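# Push in the gauge pin on the magnet-marked post

## Task

Find the single post of the checking fixture that has a yellow magnet on it. Drive that post's gauge pin fully home and keep it there for at least one second; letting the spring return it afterwards is fine. Do not disturb the other three pins, and do not move the magnet.

## Robot and tools

Robot: two UR20 arms, left_arm and right_arm, each with a Robotiq 2F-85 two-finger gripper and a wrist camera (cam_left_wrist, cam_right_wrist, both 896x504). Scene frame: origin at table-top height midway between the nominal bases, +z up, +x out over the table, left_arm toward +y. The arm names do not match image sides. Calibrated bases: left_arm at (+0.060, +0.928, 0) m, right_arm at (-0.064, -0.817, 0) m, each turned only slightly about z.

Frames: each arm reports its end_effector_position (m), end_effector_quat_wxyz and velocities in its own base frame. Motion offsets are along the axes of that arm's current Hand target. Gripper axes: the fingers point along +z, they open and close along y, and the camera block sits about 10 cm toward +x. end_effector_position is the point between the closed pads; closed fingertips reach about 19 mm past it (6 mm when fully open).

Row layout, shared by execute_actions and move: 18 numbers, each in [-1, 1]. The first 9 are left_arm: dx, dy, dz, rx, ry, rz, then gripper position, force_limit, speed. The next 9 are the same for right_arm. Always send all 18, even when one arm stays still. dx..rz are offsets, not poses. They count from the Hand target at the start of the action or move, along that target's axes, and 1.0 equals 0.6 m or 180 degrees. rx, ry, rz together form one rotation vector. Sending six zeros re-requests the current Hand target. Repeat an arm's last gripper numbers to leave its gripper unchanged, since 0 is itself a command.

Gripper numbers: position +1 is fully open (85 mm), about -0.8 brings the pads together, and -1 closes until something blocks. force_limit and speed (both start at +1) set grip force and closing rate (about 20, 85 and 150 mm/s at -1, 0 and +1). In results, object_status means: 0 moving, 1 blocked while opening, 2 blocked while closing (a grip), 3 at the requested position or pads met. position_measured is in counts: 3 open, 230 pads together.

execute_actions(actions, cameras): actions is a list of actions. Each action is a table of up to 15 rows and each row lasts one 1/30 s step. A table shorter than 15 rows keeps its last row until the 15 steps are up, so one action takes 0.5 s. Every row counts from the pose at the start of that action, not from the previous row. An empty list just returns state and images. cameras picks image sources: omitted or ["all"] gives all, [] gives none.

move(target, speed, blend, stop_force, zero, blocking, cameras): straight-line path of each gripper. target is one 18-number row, or up to 15 rows, all counted from the same starting Hand targets. speed is the top speed in m/s, from 0.002 to 4.2 (default 0.25); rotation is capped at twice that in rad/s. blend is a corner-rounding distance in m for lists. stop_force is in N, from 6 to 120, one value for both arms. It ends an arm's path when the push against its motion exceeds that value. zero (default true) re-zeroes the force reference first. blocking=false returns early and cannot be used with stop_force. The paths do not avoid obstacles. The result ends with a move: line: done, off_target, moving, held or fault, plus limits such as paced or held. Neither done nor off_target tells you whether anything was touched. Leave out stop_force when backing off something the gripper is pressing.

wait(seconds 0 to 10) lets time pass while each arm holds its command. stop() brakes a running move. zoom_image(camera, region [x0,y0,x1,y1], at most 504x504 px) enlarges part of the latest image from a wrist camera. zero_wrist_force(arm) tares the wrist sensor. read_manual gives licence text only. finished_scene(scene 1 to 3) ends the scene for good; call it only once the pin has been held in.

Results also carry joint positions and torques, the Hand target, Tool commands, and Wrist force/torque in the gripper's own axes (a push on a surface reads as force into the arm). Arm motion trails commands by about 0.2 s. Each control step limits commanded orientation to 32 degrees from the measured orientation. A gripper may come to rest short of its Hand target; the next command asks for the target again. To stop pressing, command the target back behind the gripper.

Suggested order: look with the cameras (zoom if needed) to find the magnet's post and its pin. Line one gripper up with the pin axis and stay clear of the magnet and the neighbouring pins. Approach slowly with stop_force. Push the pin fully in, hold about one second (wait), then back off.

Avoid: a force fault (net outside force near 150 N, plus or minus 25) or a torque fault (wrist joints 98.4 N m) stops the arm for 10 s. Arms are stiff, so a target only slightly past a firm contact can cause a fault; go slowly and aim only a little beyond contact. Also avoid: hard hits, contact between the two arms, paths passing near an arm's own base, knocking the magnet or other pins, and anything falling off the table. Holding a push or a stretched pose for a long time heats the motors; a MOTOR HOT line appears at 70 °C, and at 85 °C the arm locks for 30 s or more.

Each tool is called after ">>>" by a JSON object that holds its "name" and its "arguments", one argument or row to a line.

## Session

>>> {"name": "execute_actions", "arguments": {
  "actions": []
}}

Scene clock: 0.00 s.
left_arm: end_effector_position=(+0.6452, +0.5338, +0.3687) position_measured=3 object_status=3 end_effector_quat_wxyz=(+0.054, +0.895, -0.431, +0.101) | right_arm: end_effector_position=(+1.0094, -0.4085, +0.1239) position_measured=3 object_status=3 end_effector_quat_wxyz=(+0.497, -0.362, -0.574, -0.541)
Joint positions: left_arm=[0.541 -1.507 2.094 -2.179 -1.799 -1.706] | right_arm=[2.693 -2.576 -1.22 -2.623 2.507 -0.374]
Joint velocities: within noise
Joint torques (N m): no reading
Motor temperatures (°C): left_arm=[24 36 26 39 35 34] | right_arm=[29 36 36 38 34 39]
Wrist force (N): no reading
Wrist torque (N m): no reading
Wrist force, peak (N): no reading
Hand target: left_arm +0.6452, +0.5338, +0.3687; +0.054, +0.895, -0.431, +0.101 | right_arm +1.0094, -0.4085, +0.1239; +0.497, -0.362, -0.574, -0.541
Tool commands: left_gripper/position=+1.0 left_gripper/force_limit=+1.0 left_gripper/speed=+1.0 right_gripper/position=+1.0 right_gripper/force_limit=+1.0 right_gripper/speed=+1.0

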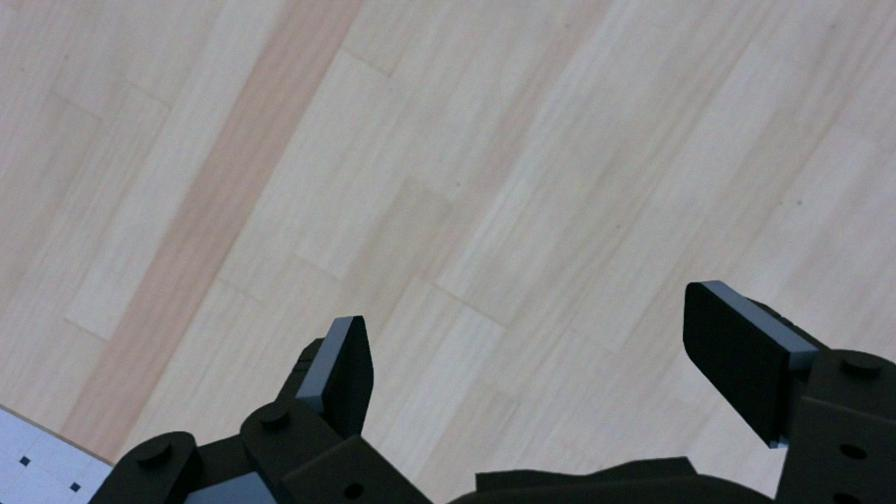

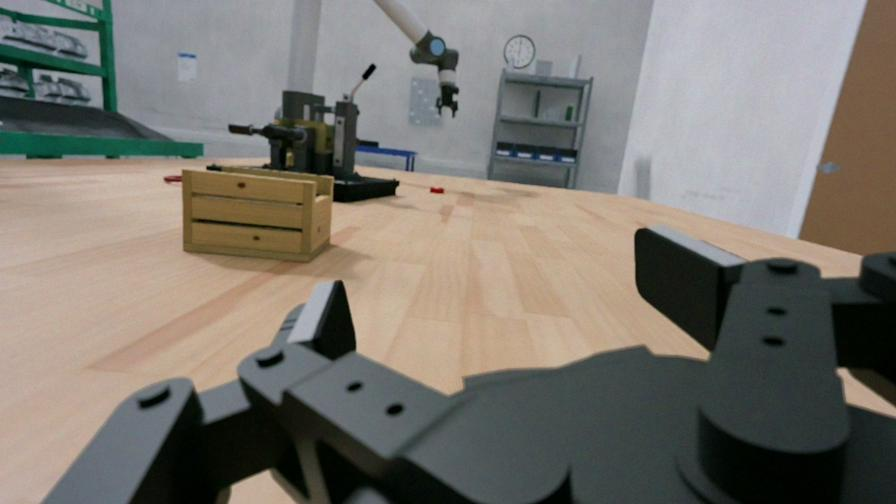

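>>> {"name": "move", "arguments": {
  "target": [0.076,0.003,-0.325,0,-0.18,0,1,1,1, 0,0,0,0,0,0,1,1,1]
}}

>>> {"name": "zoom_image", "arguments": {
  "camera": "cam_right_wrist",
  "region": [150, 50, 480, 280]
}}

Scene clock: 2.43 s.
left_arm: end_effector_position=(+0.6453, +0.5337, +0.5690) position_measured=3 object_status=3 end_effector_quat_wxyz=(-0.069, +0.888, -0.429, -0.153) | right_arm: end_effector_position=(+1.0094, -0.4085, +0.1239) position_measured=3 object_status=3 end_effector_quat_wxyz=(+0.497, -0.362, -0.574, -0.541)
Joint positions: left_arm=[0.319 -1.617 1.881 -1.706 -1.259 -1.943] | right_arm=[2.693 -2.576 -1.22 -2.623 2.507 -0.374]
Joint velocities: within noise
Joint torques (N m): left_arm=[-20.33 -58.4 -128.86 -5.14 7.15 -3.57] | right_arm=[-2.28 243.25 73.16 -3.12 0.19 -0.43]
Motor temperatures (°C): left_arm=[24 36 26 39 35 34] | right_arm=[29 36 36 38 34 39]
Wrist force (N): left_arm=[-0.1 -0.3 0.0] | right_arm=[0.1 0.3 0.1]
Wrist torque (N m): left_arm=[-0.21 -0.31 0.10] | right_arm=[0.05 -0.02 0.00]
Wrist force, peak (N): left_arm=[-1.4 0.0 2.5] | right_arm=[0.1 0.2 0.6]
Hand target: left_arm +0.6454, +0.5337, +0.5690; -0.069, +0.888, -0.429, -0.153 | right_arm +1.0094, -0.4085, +0.1239; +0.497, -0.362, -0.574, -0.541
Off the commanded pose: left_arm 0.000 m, 0 deg | right_arm 0.000 m, 0 deg.
move: done
camera_calibration:
cam_left_wrist: T_world_to_cam=[[-0.850145, -0.523629, 0.0553751, 0.8134], [-0.387307, 0.693109, 0.607941, -0.442633], [-0.356717, 0.495391, -0.792048, 0.54247], [0, 0, 0, 1]] pos_world=[0.713581, 0.463978, 0.653715]

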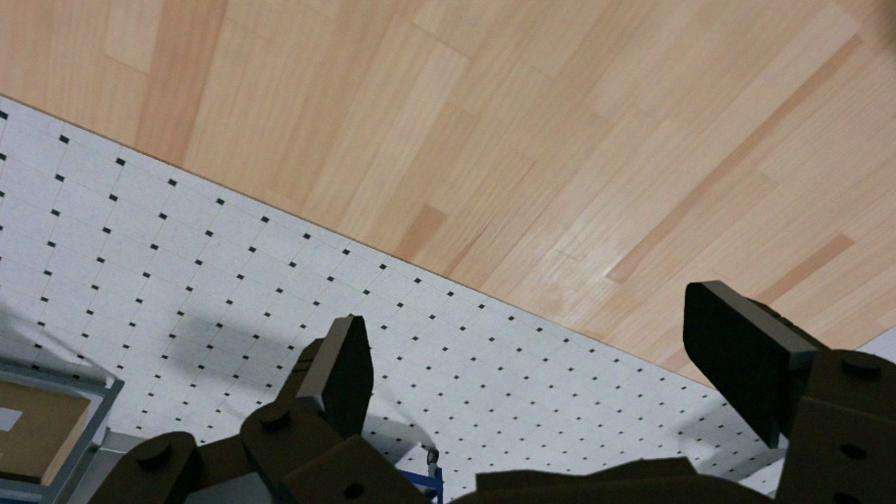

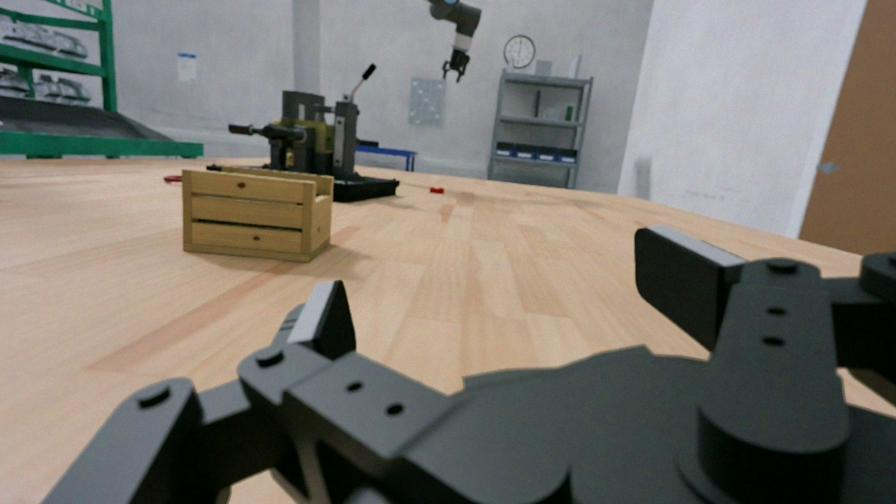

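Scaled by 1.527 from the camera's 896x504 image, which has a finer 1280x720 frame.

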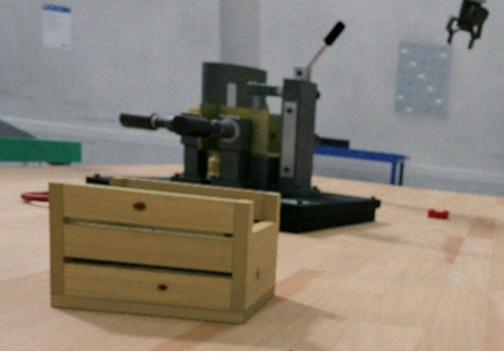

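>>> {"name": "move", "arguments": {
  "target": [0.692,0.972,-0.297,-0.047,0.343,0.22,1,1,1, 0,0,0,0,0,0,1,1,1],
  "speed": 0.4,
  "cameras": ["cam_left_wrist"]
}}

Scene clock: 6.27 s.
left_arm: end_effector_position=(+0.4704, -0.1820, +0.6055) position_measured=3 object_status=3 end_effector_quat_wxyz=(+0.271, +0.653, -0.653, +0.272) | right_arm: end_effector_position=(+1.0094, -0.4085, +0.1239) position_measured=3 object_status=3 end_effector_quat_wxyz=(+0.497, -0.362, -0.574, -0.541)
Joint positions: left_arm=[-0.319 -2.089 2.353 -2.143 -2.309 -2.01] | right_arm=[2.693 -2.576 -1.22 -2.623 2.507 -0.374]
Joint velocities: within noise
Joint torques (N m): left_arm=[-12.92 -14.07 -82.17 -13.82 2.43 -4.32] | right_arm=[-0.73 247.24 75.07 -2.07 1.68 0.91]
Motor temperatures (°C): left_arm=[24 36 26 39 35 34] | right_arm=[29 36 36 38 34 39]
Wrist force (N): left_arm=[0.5 0.0 0.1] | right_arm=[0.4 0.2 0.4]
Wrist torque (N m): left_arm=[0.15 0.19 -0.04] | right_arm=[0.04 -0.07 0.00]
Wrist force, peak (N): left_arm=[-1.2 -3.4 1.3] | right_arm=[0.1 0.5 0.5]
Hand target: left_arm +0.4704, -0.1821, +0.6054; +0.271, +0.653, -0.653, +0.272 | right_arm +1.0094, -0.4085, +0.1239; +0.497, -0.362, -0.574, -0.541
Off the commanded pose: left_arm 0.000 m, 0 deg | right_arm 0.000 m, 0 deg.
move: done
camera_calibration:
cam_left_wrist: T_world_to_cam=[[-0.991714, 0.0920343, -0.0896239, 0.554416], [0.122485, 0.887775, -0.443681, 0.395805], [0.038732, -0.450982, -0.891692, 0.565627], [0, 0, 0, 1]] pos_world=[0.479434, -0.147323, 0.729665]
Images, in order (width x height): cam_left_wrist 896x504.

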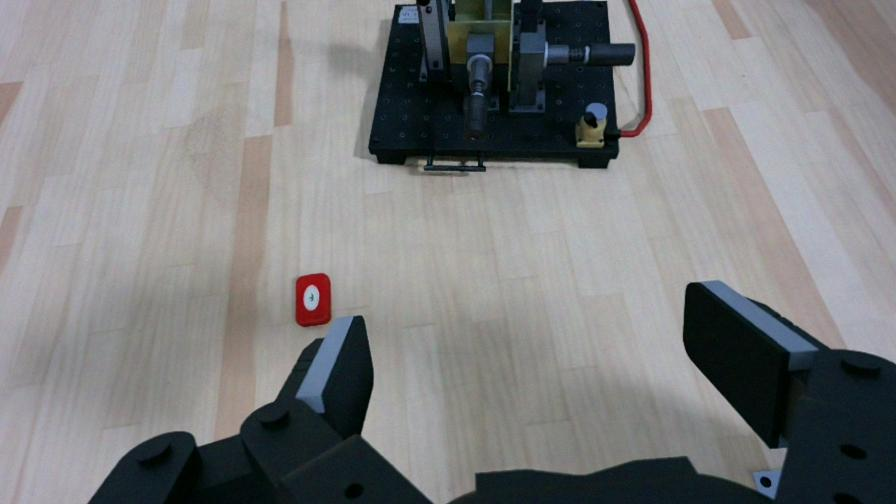

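>>> {"name": "move", "arguments": {
  "target": [0,0,0,0,0.13,0,1,1,1, 0,0,0,0,0,0,1,1,1],
  "speed": 0.4,
  "cameras": ["cam_left_wrist"]
}}

>>> {"name": "zoom_image", "arguments": {
  "camera": "cam_left_wrist",
  "region": [300, 0, 720, 300]
}}

Scene clock: 7.97 s.
left_arm: end_effector_position=(+0.4704, -0.1820, +0.6055) position_measured=3 object_status=3 end_effector_quat_wxyz=(+0.398, +0.585, -0.584, +0.399) | right_arm: end_effector_position=(+1.0094, -0.4085, +0.1239) position_measured=3 object_status=3 end_effector_quat_wxyz=(+0.497, -0.362, -0.574, -0.541)
Joint positions: left_arm=[-0.152 -1.974 2.488 -2.457 -2.738 -1.971] | right_arm=[2.693 -2.576 -1.22 -2.623 2.507 -0.374]
Joint velocities: within noise
Joint torques (N m): left_arm=[18.21 26.75 -70.57 -13.64 -10.29 -2.61] | right_arm=[-0.58 250.31 73.5 -2.19 2.28 1.33]
Motor temperatures (°C): left_arm=[24 36 26 39 35 34] | right_arm=[29 36 36 38 34 39]
Wrist force (N): left_arm=[1.2 0.1 0.3] | right_arm=[-0.1 0.3 0.5]
Wrist torque (N m): left_arm=[0.22 0.18 -0.02] | right_arm=[0.05 0.02 0.00]
Wrist force, peak (N): left_arm=[1.8 -0.5 0.0] | right_arm=[0.2 0.4 0.5]
Hand target: left_arm +0.4704, -0.1821, +0.6054; +0.398, +0.585, -0.584, +0.399 | right_arm +1.0094, -0.4085, +0.1239; +0.497, -0.362, -0.574, -0.541
Off the commanded pose: left_arm 0.000 m, 0 deg | right_arm 0.000 m, 0 deg.
move: done
camera_calibration:
cam_left_wrist: T_world_to_cam=[[-0.991596, 0.0493102, -0.119611, 0.564695], [0.123383, 0.638572, -0.759607, 0.541374], [0.0389239, -0.767981, -0.639289, 0.354998], [0, 0, 0, 1]] pos_world=[0.479335, -0.10092, 0.705722]
Images, in order (width x height): cam_left_wrist 896x504.

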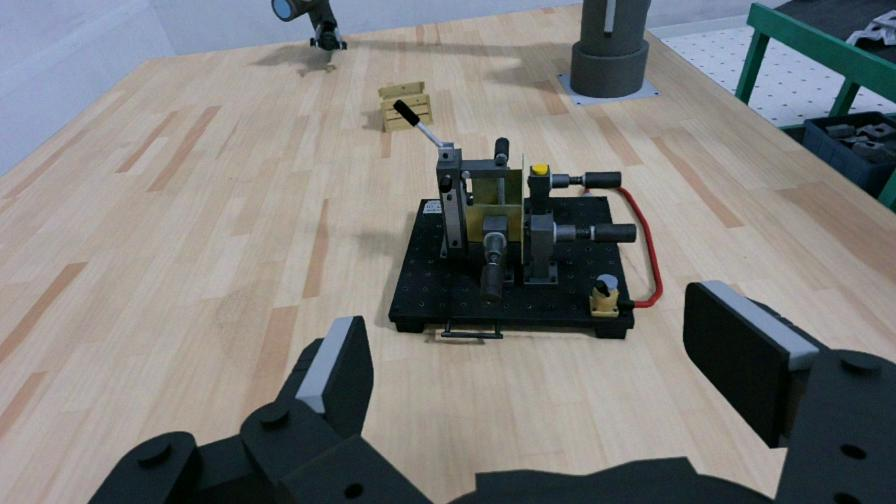

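Scaled by 1.200 from the camera's 896x504 image, which has a finer 1280x720 frame.

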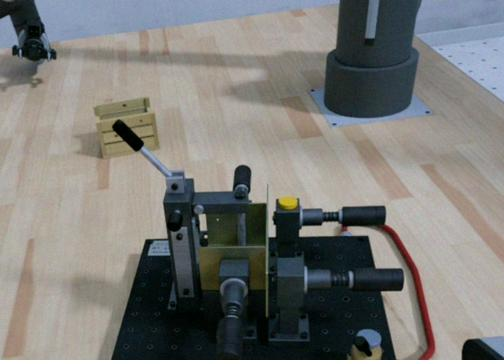

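>>> {"name": "move", "arguments": {
  "target": [-0.053,0.917,0.985,0.443,0.0985,-0.084,-1,1,1, 0,0,0,0,0,0,1,1,1],
  "speed": 0.4,
  "cameras": ["cam_left_wrist"]
}}

>>> {"name": "zoom_image", "arguments": {
  "camera": "cam_left_wrist",
  "region": [200, 100, 700, 400]
}}

Scene clock: 11.40 s.
left_arm: end_effector_position=(+0.2144, -0.4238, +0.4909) position_measured=235 object_status=3 end_effector_quat_wxyz=(+0.428, +0.600, -0.531, +0.418) | right_arm: end_effector_position=(+1.0094, -0.4085, +0.1239) position_measured=3 object_status=3 end_effector_quat_wxyz=(+0.497, -0.362, -0.574, -0.541)
Joint positions: left_arm=[-1.596 -2.085 2.946 -3.714 -1.499 -3.235] | right_arm=[2.693 -2.576 -1.22 -2.623 2.507 -0.374]
Joint velocities: within noise
Joint torques (N m): left_arm=[20.36 67.62 -94.53 -11.08 -3.6 1.85] | right_arm=[-2.02 254.47 74.68 -1.08 3.06 2.23]
Motor temperatures (°C): left_arm=[24 36 26 39 35 34] | right_arm=[29 36 36 38 34 39]
Wrist force (N): left_arm=[1.3 -0.2 0.1] | right_arm=[0.1 0.1 0.2]
Wrist torque (N m): left_arm=[0.19 0.29 -0.05] | right_arm=[0.02 -0.03 -0.01]
Wrist force, peak (N): left_arm=[4.4 8.0 10.3] | right_arm=[0.3 0.7 0.4]
Hand target: left_arm +0.2145, -0.4238, +0.4909; +0.428, +0.600, -0.531, +0.418 (not the last commanded pose) | right_arm +1.0094, -0.4085, +0.1239; +0.497, -0.362, -0.574, -0.541
Off the commanded pose: left_arm 0.438 m, 79 deg | right_arm 0.000 m, 0 deg.
led back after a hold (left arm): the arm was led back toward your command in small steps, so it may still be short of it.
move: held (left_arm; a check stopped the path); limits=paced,held
pose unreachable (left arm): on one or more control steps of this call, first in action 0 (counted from 0), this arm could not follow its commanded pose, so it was not sent that pose on those steps. It may still have moved: this result reports where it is.
cause: moving toward the commanded pose would bring two parts of the arm too close to each other (joints 3 (elbow) and 4 (wrist 1) lie between them).
camera_calibration:
cam_left_wrist: T_world_to_cam=[[-0.998124, -0.0294906, -0.0536608, 0.244714], [0.0269901, 0.574737, -0.817893, 0.662428], [0.054961, -0.817807, -0.572862, 0.0488843], [0, 0, 0, 1]] pos_world=[0.223689, -0.333527, 0.582931]
Images, in order (width x height): cam_left_wrist 896x504.

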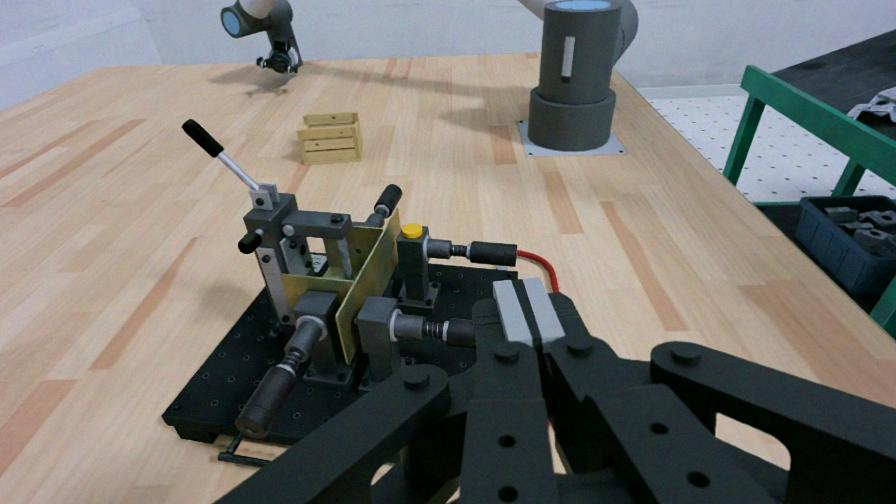

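Scaled by 1.008 from the camera's 896x504 image, which has a finer 1280x720 frame.

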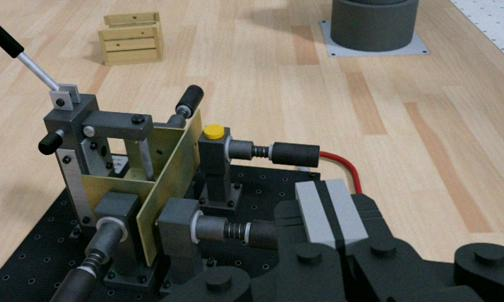

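>>> {"name": "move", "arguments": {
  "target": [
    [0.166,0.295,0.278,0.1,0.02,-0.01,-1,1,1, 0,0,0,0,0,0,1,1,1],
    [-0.076,0.515,0.639,0.4275,0.0926,-0.043,-1,1,1, 0,0,0,0,0,0,1,1,1]
  ],
  "blend": [0.05,0],
  "speed": 0.3,
  "cameras": ["cam_left_wrist"]
}}

>>> {"name": "zoom_image", "arguments": {
  "camera": "cam_left_wrist",
  "region": [200, 100, 700, 400]
}}

Scene clock: 16.83 s.
left_arm: end_effector_position=(-0.0788, -0.7997, +0.3595) position_measured=235 object_status=3 end_effector_quat_wxyz=(+0.055, +0.705, -0.056, +0.705) | right_arm: end_effector_position=(+1.0094, -0.4085, +0.1239) position_measured=3 object_status=3 end_effector_quat_wxyz=(+0.497, -0.362, -0.574, -0.541)
Joint positions: left_arm=[-2.312 -1.194 1.987 -0.793 -0.584 -6.281] | right_arm=[2.693 -2.576 -1.22 -2.623 2.507 -0.374]
Joint velocities: within noise
Joint torques (N m): left_arm=[21.21 -122.14 -90.55 6.63 -4.95 -4.62] | right_arm=[-5.4 254.43 74.66 -0.59 3.1 3.21]
Motor temperatures (°C): left_arm=[24 36 26 39 35 34] | right_arm=[29 36 36 37 34 39]
Wrist force (N): left_arm=[1.7 -0.4 0.8] | right_arm=[0.1 0.2 0.3]
Wrist torque (N m): left_arm=[0.22 0.19 -0.03] | right_arm=[0.03 -0.01 0.00]
Wrist force, peak (N): left_arm=[-0.3 -2.4 -2.6] | right_arm=[0.5 0.5 0.3]
Hand target: left_arm -0.0788, -0.7997, +0.3594; +0.055, +0.705, -0.056, +0.705 | right_arm +1.0094, -0.4085, +0.1239; +0.497, -0.362, -0.574, -0.541
Off the commanded pose: left_arm 0.000 m, 0 deg | right_arm 0.000 m, 0 deg.
joint sent to its limit (left arm) — joint 6 (wrist 3), lower limit. The joint targets still meet the commanded pose.
move: done; limits=paced
camera_calibration:
cam_left_wrist: T_world_to_cam=[[-0.159462, -0.97857, -0.130278, -0.731424], [-0.292803, 0.172911, -0.940408, 0.476465], [0.942782, -0.111813, -0.314101, 0.223772], [0, 0, 0, 1]] pos_world=[-0.188092, -0.773115, 0.42307]
Images, in order (width x height): cam_left_wrist 896x504.

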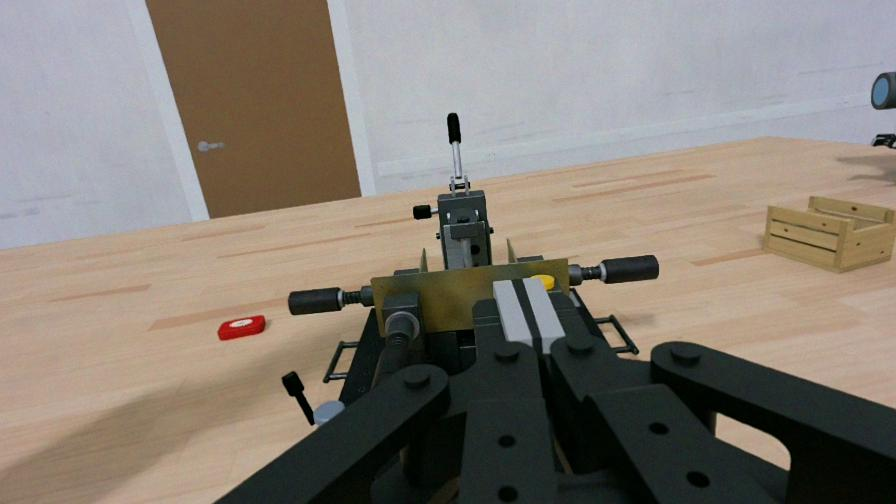

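Scaled by 1.008 from the camera's 896x504 image, which has a finer 1280x720 frame.

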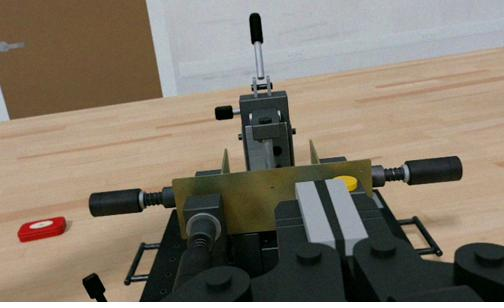

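>>> {"name": "move", "arguments": {
  "target": [-0.283,0.07,0.1445,0,0,0.111,-1,1,1, 0,0,0,0,0,0,1,1,1],
  "cameras": ["cam_left_wrist"]
}}

>>> {"name": "zoom_image", "arguments": {
  "camera": "cam_left_wrist",
  "region": [350, 150, 700, 400]
}}

Scene clock: 20.07 s.
left_arm: end_effector_position=(+0.0004, -0.8546, +0.1898) position_measured=235 object_status=3 end_effector_quat_wxyz=(-0.068, +0.684, -0.177, +0.704) | right_arm: end_effector_position=(+1.0094, -0.4085, +0.1239) position_measured=3 object_status=3 end_effector_quat_wxyz=(+0.497, -0.362, -0.574, -0.541)
Joint positions: left_arm=[-2.197 -1.01 2.022 -1.009 -0.469 -5.936] | right_arm=[2.693 -2.576 -1.22 -2.623 2.507 -0.374]
Joint velocities: within noise
Joint torques (N m): left_arm=[25.88 -140.87 -30.95 0.77 5.49 2.21] | right_arm=[-2.87 255.89 76.56 -0.83 3.77 3.78]
Motor temperatures (°C): left_arm=[24 36 26 39 35 34] | right_arm=[29 36 36 37 34 39]
Wrist force (N): left_arm=[1.5 -0.7 1.8] | right_arm=[0.3 0.2 0.0]
Wrist torque (N m): left_arm=[0.19 0.11 -0.04] | right_arm=[0.03 -0.05 0.00]
Wrist force, peak (N): left_arm=[4.4 -1.0 -0.8] | right_arm=[0.2 0.5 0.7]
Hand target: left_arm +0.0005, -0.8546, +0.1897; -0.068, +0.684, -0.177, +0.704 | right_arm +1.0094, -0.4085, +0.1239; +0.497, -0.362, -0.574, -0.541
Off the commanded pose: left_arm 0.000 m, 0 deg | right_arm 0.000 m, 0 deg.
move: done
camera_calibration:
cam_left_wrist: T_world_to_cam=[[-0.142503, -0.876158, -0.460478, -0.644533], [-0.242718, 0.481954, -0.841908, 0.595], [0.959573, -0.00820867, -0.281339, 0.172024], [0, 0, 0, 1]] pos_world=[-0.112501, -0.850063, 0.252539]
Images, in order (width x height): cam_left_wrist 896x504.

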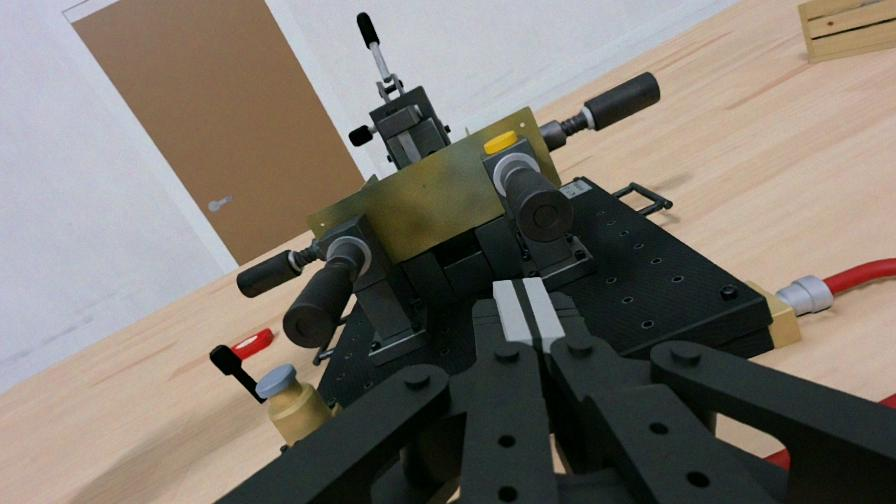

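Scaled by 1.440 from the camera's 896x504 image, which has a finer 1280x720 frame.

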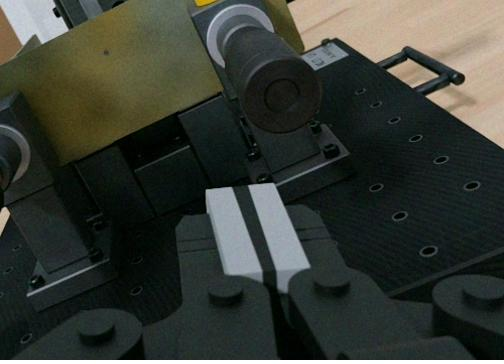

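>>> {"name": "move", "arguments": {
  "target": [-0.02,0.0623,0.194,0,0,0,-1,1,1, 0,0,0,0,0,0,1,1,1],
  "speed": 0.12,
  "cameras": ["cam_left_wrist"]
}}

>>> {"name": "zoom_image", "arguments": {
  "camera": "cam_left_wrist",
  "region": [350, 150, 700, 400]
}}

Scene clock: 22.30 s.
left_arm: end_effector_position=(+0.1104, -0.9034, +0.1658) position_measured=235 object_status=3 end_effector_quat_wxyz=(-0.068, +0.684, -0.177, +0.704) | right_arm: end_effector_position=(+1.0094, -0.4085, +0.1239) position_measured=3 object_status=3 end_effector_quat_wxyz=(+0.497, -0.362, -0.574, -0.541)
Joint positions: left_arm=[-2.057 -0.976 2.009 -1.029 -0.329 -5.937] | right_arm=[2.693 -2.576 -1.22 -2.623 2.507 -0.374]
Joint velocities: within noise
Joint torques (N m): left_arm=[14.46 -145.7 -72.95 -0.96 5.33 -4.36] | right_arm=[-6.33 250.85 75.12 -0.17 3.22 3.95]
Motor temperatures (°C): left_arm=[24 36 26 39 35 34] | right_arm=[29 36 36 37 34 39]
Wrist force (N): left_arm=[1.8 -0.3 1.7] | right_arm=[0.0 0.1 0.3]
Wrist torque (N m): left_arm=[0.25 0.11 0.00] | right_arm=[0.01 0.00 0.00]
Wrist force, peak (N): left_arm=[1.6 -0.2 3.3] | right_arm=[0.2 0.4 0.4]
Hand target: left_arm +0.1106, -0.9035, +0.1657; -0.068, +0.684, -0.177, +0.704 | right_arm +1.0094, -0.4085, +0.1239; +0.497, -0.362, -0.574, -0.541
Off the commanded pose: left_arm 0.000 m, 0 deg | right_arm 0.000 m, 0 deg.
move: done
camera_calibration:
cam_left_wrist: T_world_to_cam=[[-0.142537, -0.876094, -0.460589, -0.682582], [-0.242699, 0.48207, -0.841846, 0.625102], [0.959573, -0.00821012, -0.28134, 0.0593173], [0, 0, 0, 1]] pos_world=[-0.00250104, -0.898862, 0.228539]
Images, in order (width x height): cam_left_wrist 896x504.

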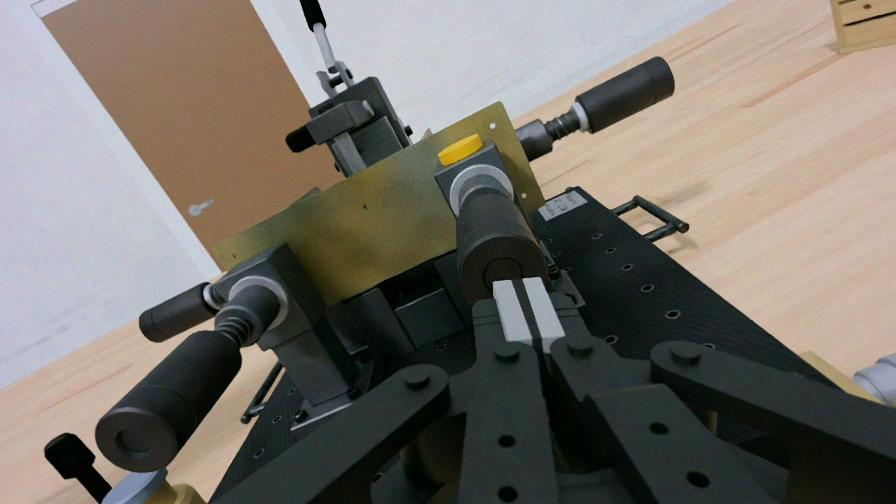

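Scaled by 1.440 from the camera's 896x504 image, which has a finer 1280x720 frame.

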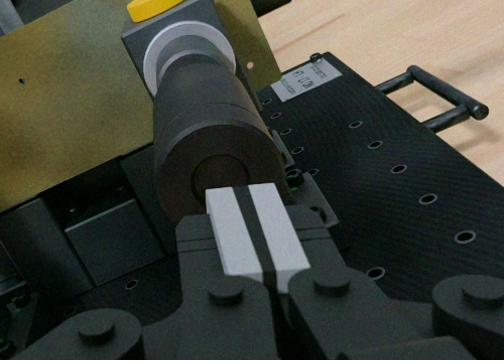

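>>> {"name": "move", "arguments": {
  "target": [0.003,-0.0046,0.15,0,0,0,-1,1,1, 0,0,0,0,0,0,1,1,1],
  "speed": 0.03,
  "stop_force": 40,
  "cameras": ["cam_left_wrist"]
}}

>>> {"name": "zoom_image", "arguments": {
  "camera": "cam_left_wrist",
  "region": [350, 100, 700, 350]
}}

Scene clock: 25.80 s.
left_arm: end_effector_position=(+0.1639, -0.9102, +0.1674) position_measured=235 object_status=3 end_effector_quat_wxyz=(-0.068, +0.684, -0.177, +0.704) | right_arm: end_effector_position=(+1.0094, -0.4085, +0.1239) position_measured=3 object_status=3 end_effector_quat_wxyz=(+0.497, -0.362, -0.574, -0.541)
Joint positions: left_arm=[-1.997 -0.981 2.016 -1.031 -0.27 -5.938] | right_arm=[2.693 -2.576 -1.22 -2.623 2.507 -0.374]
Joint velocities: within noise
Joint torques (N m): left_arm=[8.02 -170.93 -47.38 1.9 1.84 -1.32] | right_arm=[-3.85 256.91 74.9 -0.69 3.97 3.74]
Motor temperatures (°C): left_arm=[24 36 26 39 35 34] | right_arm=[29 36 36 37 34 39]
Wrist force (N): left_arm=[2.2 -2.2 -10.2] | right_arm=[0.4 0.3 0.3]
Wrist torque (N m): left_arm=[0.32 0.14 -0.01] | right_arm=[0.05 -0.08 0.00]
Wrist force, peak (N): left_arm=[-7.7 -25.7 -199.9] | right_arm=[0.1 0.3 0.8]
Hand target: left_arm +0.1639, -0.9102, +0.1674; -0.068, +0.684, -0.177, +0.704 (not the last commanded pose) | right_arm +1.0094, -0.4085, +0.1239; +0.497, -0.362, -0.574, -0.541
Tool commands: left_gripper/position=-1.0 left_gripper/force_limit=+1.0 left_gripper/speed=+1.0 right_gripper/position=+1.0 right_gripper/force_limit=+1.0 right_gripper/speed=+1.0
Off the commanded pose: left_arm 0.036 m, 0 deg | right_arm 0.000 m, 0 deg.
FORCE FAULT: contact force on the left arm reached its limit, and that arm stopped. The contact can be on any part of that arm, not only on its tool. That arm's remaining commands of this call were not run. That arm is still stopped at the end of this call. That arm stays stopped for about 10 more seconds. Until then a move that you send moves the other arm only, and its call returns only when the move has ended. Once the stop has ended, the next robot result says so. If the stop ends while you think or write, that arm runs what you send next, counted from a new Hand target: where the arm stands when the stop ends. While its stop runs, that arm takes no new command, but its gripper still runs the gripper command that each later call begins with. Until it ends, the stop uses up actions while you think or wait. An arm that is not stopped still takes commands.
move: fault (left_arm)
camera_calibration:
cam_left_wrist: T_world_to_cam=[[-0.141039, -0.876475, -0.460325, -0.680718], [-0.243628, 0.481402, -0.841961, 0.642293], [0.959559, -0.00660172, -0.28143, 0.00997113], [0, 0, 0, 1]] pos_world=[0.0509043, -0.905767, 0.23024]
Images, in order (width x height): cam_left_wrist 896x504.

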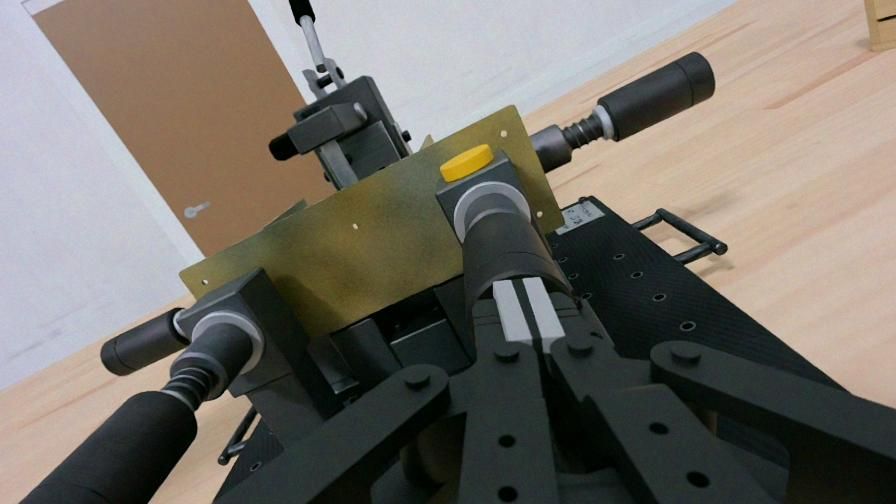

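Scaled by 1.440 from the camera's 896x504 image, which has a finer 1280x720 frame.

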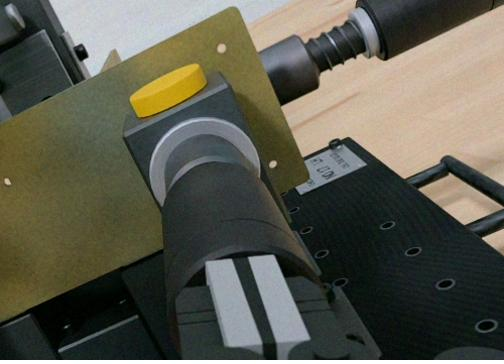

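>>> {"name": "wait", "arguments": {
  "seconds": 10,
  "cameras": []
}}

>>> {"name": "move", "arguments": {
  "target": [0,0,0.02,0,0,0,-1,1,1, 0,0,0,0,0,0,1,1,1],
  "speed": 0.004,
  "stop_force": 15,
  "cameras": ["cam_left_wrist"]
}}

>>> {"name": "zoom_image", "arguments": {
  "camera": "cam_left_wrist",
  "region": [350, 100, 700, 350]
}}

Scene clock: 36.13 s.
left_arm: end_effector_position=(+0.1639, -0.9102, +0.1674) position_measured=235 object_status=3 end_effector_quat_wxyz=(-0.068, +0.684, -0.177, +0.704) | right_arm: end_effector_position=(+1.0094, -0.4085, +0.1239) position_measured=3 object_status=3 end_effector_quat_wxyz=(+0.497, -0.362, -0.574, -0.541)
Joint positions: left_arm=[-1.997 -0.981 2.016 -1.031 -0.27 -5.938] | right_arm=[2.693 -2.576 -1.22 -2.623 2.507 -0.374]
Joint velocities: within noise
Joint torques (N m): left_arm=[7.5 -175.32 -48.25 1.82 1.84 -0.87] | right_arm=[-9.72 258.5 76.26 -1.13 3.38 3.36]
Motor temperatures (°C): left_arm=[24 36 26 39 35 34] | right_arm=[28 36 36 37 34 39]
Wrist force (N): left_arm=[1.3 -0.7 -10.2] | right_arm=[0.0 0.1 0.3]
Wrist torque (N m): left_arm=[0.64 0.25 -0.01] | right_arm=[0.03 0.01 -0.01]
Wrist force, peak (N): left_arm=[1.1 -0.4 -10.6] | right_arm=[0.3 0.4 0.6]
Hand target: left_arm +0.1639, -0.9102, +0.1674; -0.068, +0.684, -0.177, +0.704 (not the last commanded pose) | right_arm +1.0094, -0.4085, +0.1239; +0.497, -0.362, -0.574, -0.541
Tool commands: left_gripper/position=-1.0 left_gripper/force_limit=+1.0 left_gripper/speed=+1.0 right_gripper/position=+1.0 right_gripper/force_limit=+1.0 right_gripper/speed=+1.0
Off the commanded pose: left_arm 0.036 m, 0 deg | right_arm 0.000 m, 0 deg.
FORCE FAULT, CONTINUED: the left arm's stop, for the force fault that an earlier result reported, is over. The rest of the stop counts as 19 of the actions that you can send in this scene. During its stop the left arm's controller moved it back a little. That arm's target is now where it stood when the stop ended, not its last command. That arm accepts commands again.
wait: 10.00 s; at rest from the start
No camera images: "cameras" was empty.

Scene clock: 37.23 s.
left_arm: end_effector_position=(+0.1651, -0.9105, +0.1674) position_measured=235 object_status=3 end_effector_quat_wxyz=(-0.068, +0.684, -0.177, +0.704) | right_arm: end_effector_position=(+1.0094, -0.4085, +0.1239) position_measured=3 object_status=3 end_effector_quat_wxyz=(+0.497, -0.362, -0.574, -0.541)
Joint positions: left_arm=[-1.995 -0.981 2.016 -1.031 -0.269 -5.938] | right_arm=[2.693 -2.576 -1.22 -2.623 2.507 -0.374]
Joint velocities: within noise
Joint torques (N m): left_arm=[16.43 -177.47 -34.69 0.28 -1.46 -1.94] | right_arm=[-4.86 255.29 74.76 -0.78 3.01 3.9]
Motor temperatures (°C): left_arm=[24 36 26 39 35 34] | right_arm=[28 36 36 37 34 39]
Wrist force (N): left_arm=[1.1 -9.8 -41.8] | right_arm=[0.1 0.5 -0.4]
Wrist torque (N m): left_arm=[0.82 0.34 -0.02] | right_arm=[0.09 -0.02 0.00]
Wrist force, peak (N): left_arm=[3.7 -10.6 -53.7] | right_arm=[0.1 0.6 0.3]
Hand target: left_arm +0.1651, -0.9105, +0.1674; -0.068, +0.684, -0.177, +0.704 (not the last commanded pose) | right_arm +1.0094, -0.4085, +0.1239; +0.497, -0.362, -0.574, -0.541
Off the commanded pose: left_arm 0.011 m, 0 deg | right_arm 0.000 m, 0 deg.
move: contact (left_arm)
camera_calibration:
cam_left_wrist: T_world_to_cam=[[-0.141062, -0.876432, -0.460399, -0.68074], [-0.243615, 0.48148, -0.84192, 0.642814], [0.959559, -0.00660269, -0.281431, 0.008721], [0, 0, 0, 1]] pos_world=[0.0522042, -0.906067, 0.23024]
Images, in order (width x height): cam_left_wrist 896x504.

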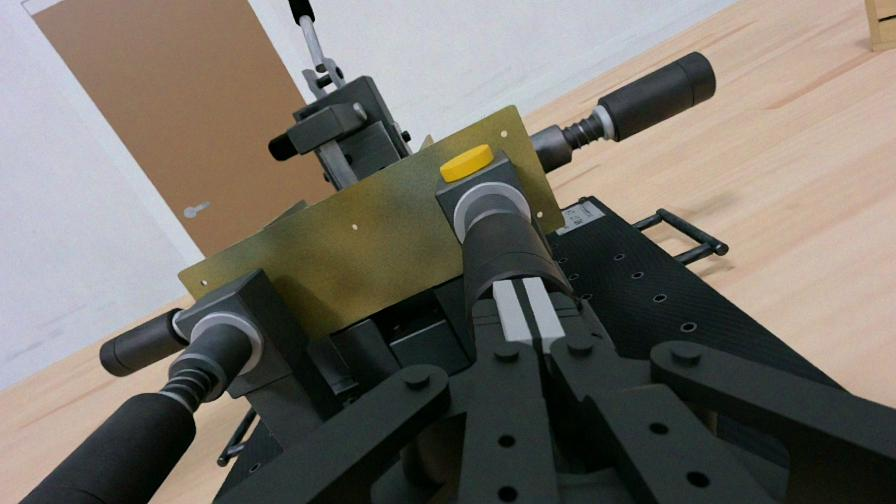

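Scaled by 1.440 from the camera's 896x504 image, which has a finer 1280x720 frame.

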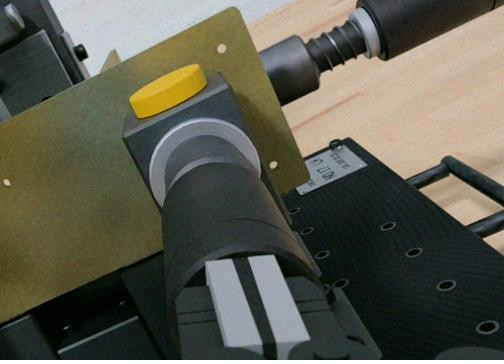

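>>> {"name": "wait", "arguments": {
  "seconds": 1.2,
  "cameras": []
}}

>>> {"name": "move", "arguments": {
  "target": [0,0,-0.12,0,0,0,-1,1,1, 0,0,0,0,0,0,1,1,1],
  "speed": 0.06,
  "cameras": ["cam_left_wrist"]
}}

>>> {"name": "finished_scene", "arguments": {
  "scene": 1
}}

Scene clock: 38.70 s.
left_arm: end_effector_position=(+0.1651, -0.9105, +0.1674) position_measured=235 object_status=3 end_effector_quat_wxyz=(-0.068, +0.684, -0.177, +0.704) | right_arm: end_effector_position=(+1.0094, -0.4085, +0.1239) position_measured=3 object_status=3 end_effector_quat_wxyz=(+0.497, -0.362, -0.574, -0.541)
Joint positions: left_arm=[-1.995 -0.981 2.016 -1.031 -0.269 -5.938] | right_arm=[2.693 -2.576 -1.22 -2.623 2.507 -0.374]
Joint velocities: within noise
Joint torques (N m): left_arm=[7.38 -180.45 -34.03 -0.4 -1.75 -1.98] | right_arm=[-6.38 255.77 78.47 -0.91 3.09 3.55]
Motor temperatures (°C): left_arm=[24 36 26 39 35 34] | right_arm=[28 36 36 37 34 39]
Wrist force (N): left_arm=[1.3 -7.7 -34.8] | right_arm=[0.2 0.0 0.2]
Wrist torque (N m): left_arm=[0.77 0.29 -0.02] | right_arm=[0.00 -0.03 0.00]
Wrist force, peak (N): left_arm=[1.4 -9.5 -41.3] | right_arm=[0.3 0.4 0.4]
Hand target: left_arm +0.1651, -0.9105, +0.1674; -0.068, +0.684, -0.177, +0.704 (not the last commanded pose) | right_arm +1.0094, -0.4085, +0.1239; +0.497, -0.362, -0.574, -0.541
Tool commands: left_gripper/position=-1.0 left_gripper/force_limit=+1.0 left_gripper/speed=+1.0 right_gripper/position=+1.0 right_gripper/force_limit=+1.0 right_gripper/speed=+1.0
Off the commanded pose: left_arm 0.011 m, 0 deg | right_arm 0.000 m, 0 deg.
wait: 1.20 s; at rest from the start
No camera images: "cameras" was empty.

Scene clock: 40.27 s.
left_arm: end_effector_position=(+0.0942, -0.8993, +0.1674) position_measured=235 object_status=3 end_effector_quat_wxyz=(-0.068, +0.684, -0.177, +0.704) | right_arm: end_effector_position=(+1.0094, -0.4085, +0.1239) position_measured=3 object_status=3 end_effector_quat_wxyz=(+0.497, -0.362, -0.574, -0.541)
Joint positions: left_arm=[-2.076 -0.977 2.007 -1.027 -0.349 -5.937] | right_arm=[2.693 -2.576 -1.22 -2.623 2.507 -0.374]
Joint velocities: within noise
Joint torques (N m): left_arm=[-14.75 -151.3 -75 5.73 -5.53 1.55] | right_arm=[-8.2 260.95 76.8 -0.2 3.48 3.49]
Motor temperatures (°C): left_arm=[24 36 26 39 35 34] | right_arm=[28 36 36 37 34 39]
Wrist force (N): left_arm=[0.8 1.0 1.7] | right_arm=[-0.1 0.1 0.4]
Wrist torque (N m): left_arm=[0.49 0.28 0.00] | right_arm=[0.02 0.03 0.00]
Wrist force, peak (N): left_arm=[0.9 -7.2 -33.4] | right_arm=[0.3 0.6 0.1]
Hand target: left_arm +0.0940, -0.8993, +0.1674; -0.068, +0.684, -0.177, +0.704 | right_arm +1.0094, -0.4085, +0.1239; +0.497, -0.362, -0.574, -0.541
Off the commanded pose: left_arm 0.000 m, 0 deg | right_arm 0.000 m, 0 deg.
move: done
camera_calibration:
cam_left_wrist: T_world_to_cam=[[-0.141062, -0.876432, -0.460399, -0.680986], [-0.243615, 0.48148, -0.84192, 0.62004], [0.959559, -0.00660269, -0.281431, 0.0768955], [0, 0, 0, 1]] pos_world=[-0.0187958, -0.894867, 0.23014]
Images, in order (width x height): cam_left_wrist 896x504.

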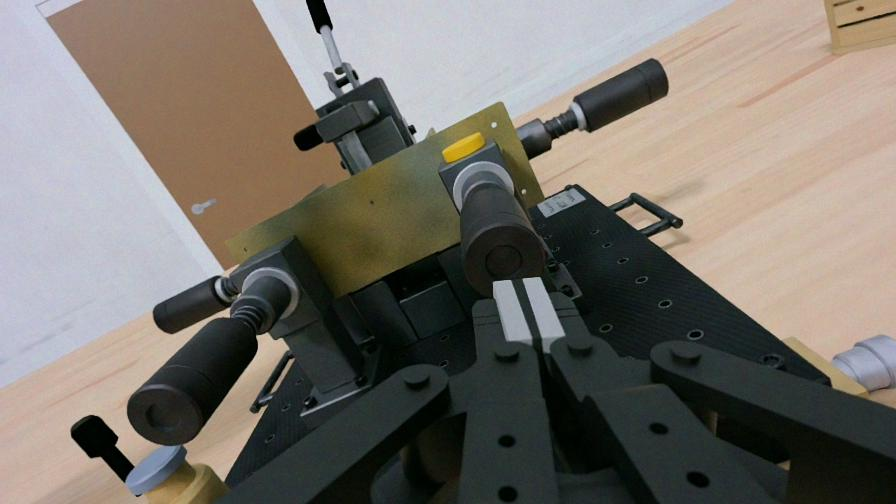

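The scene is finished: the task was done.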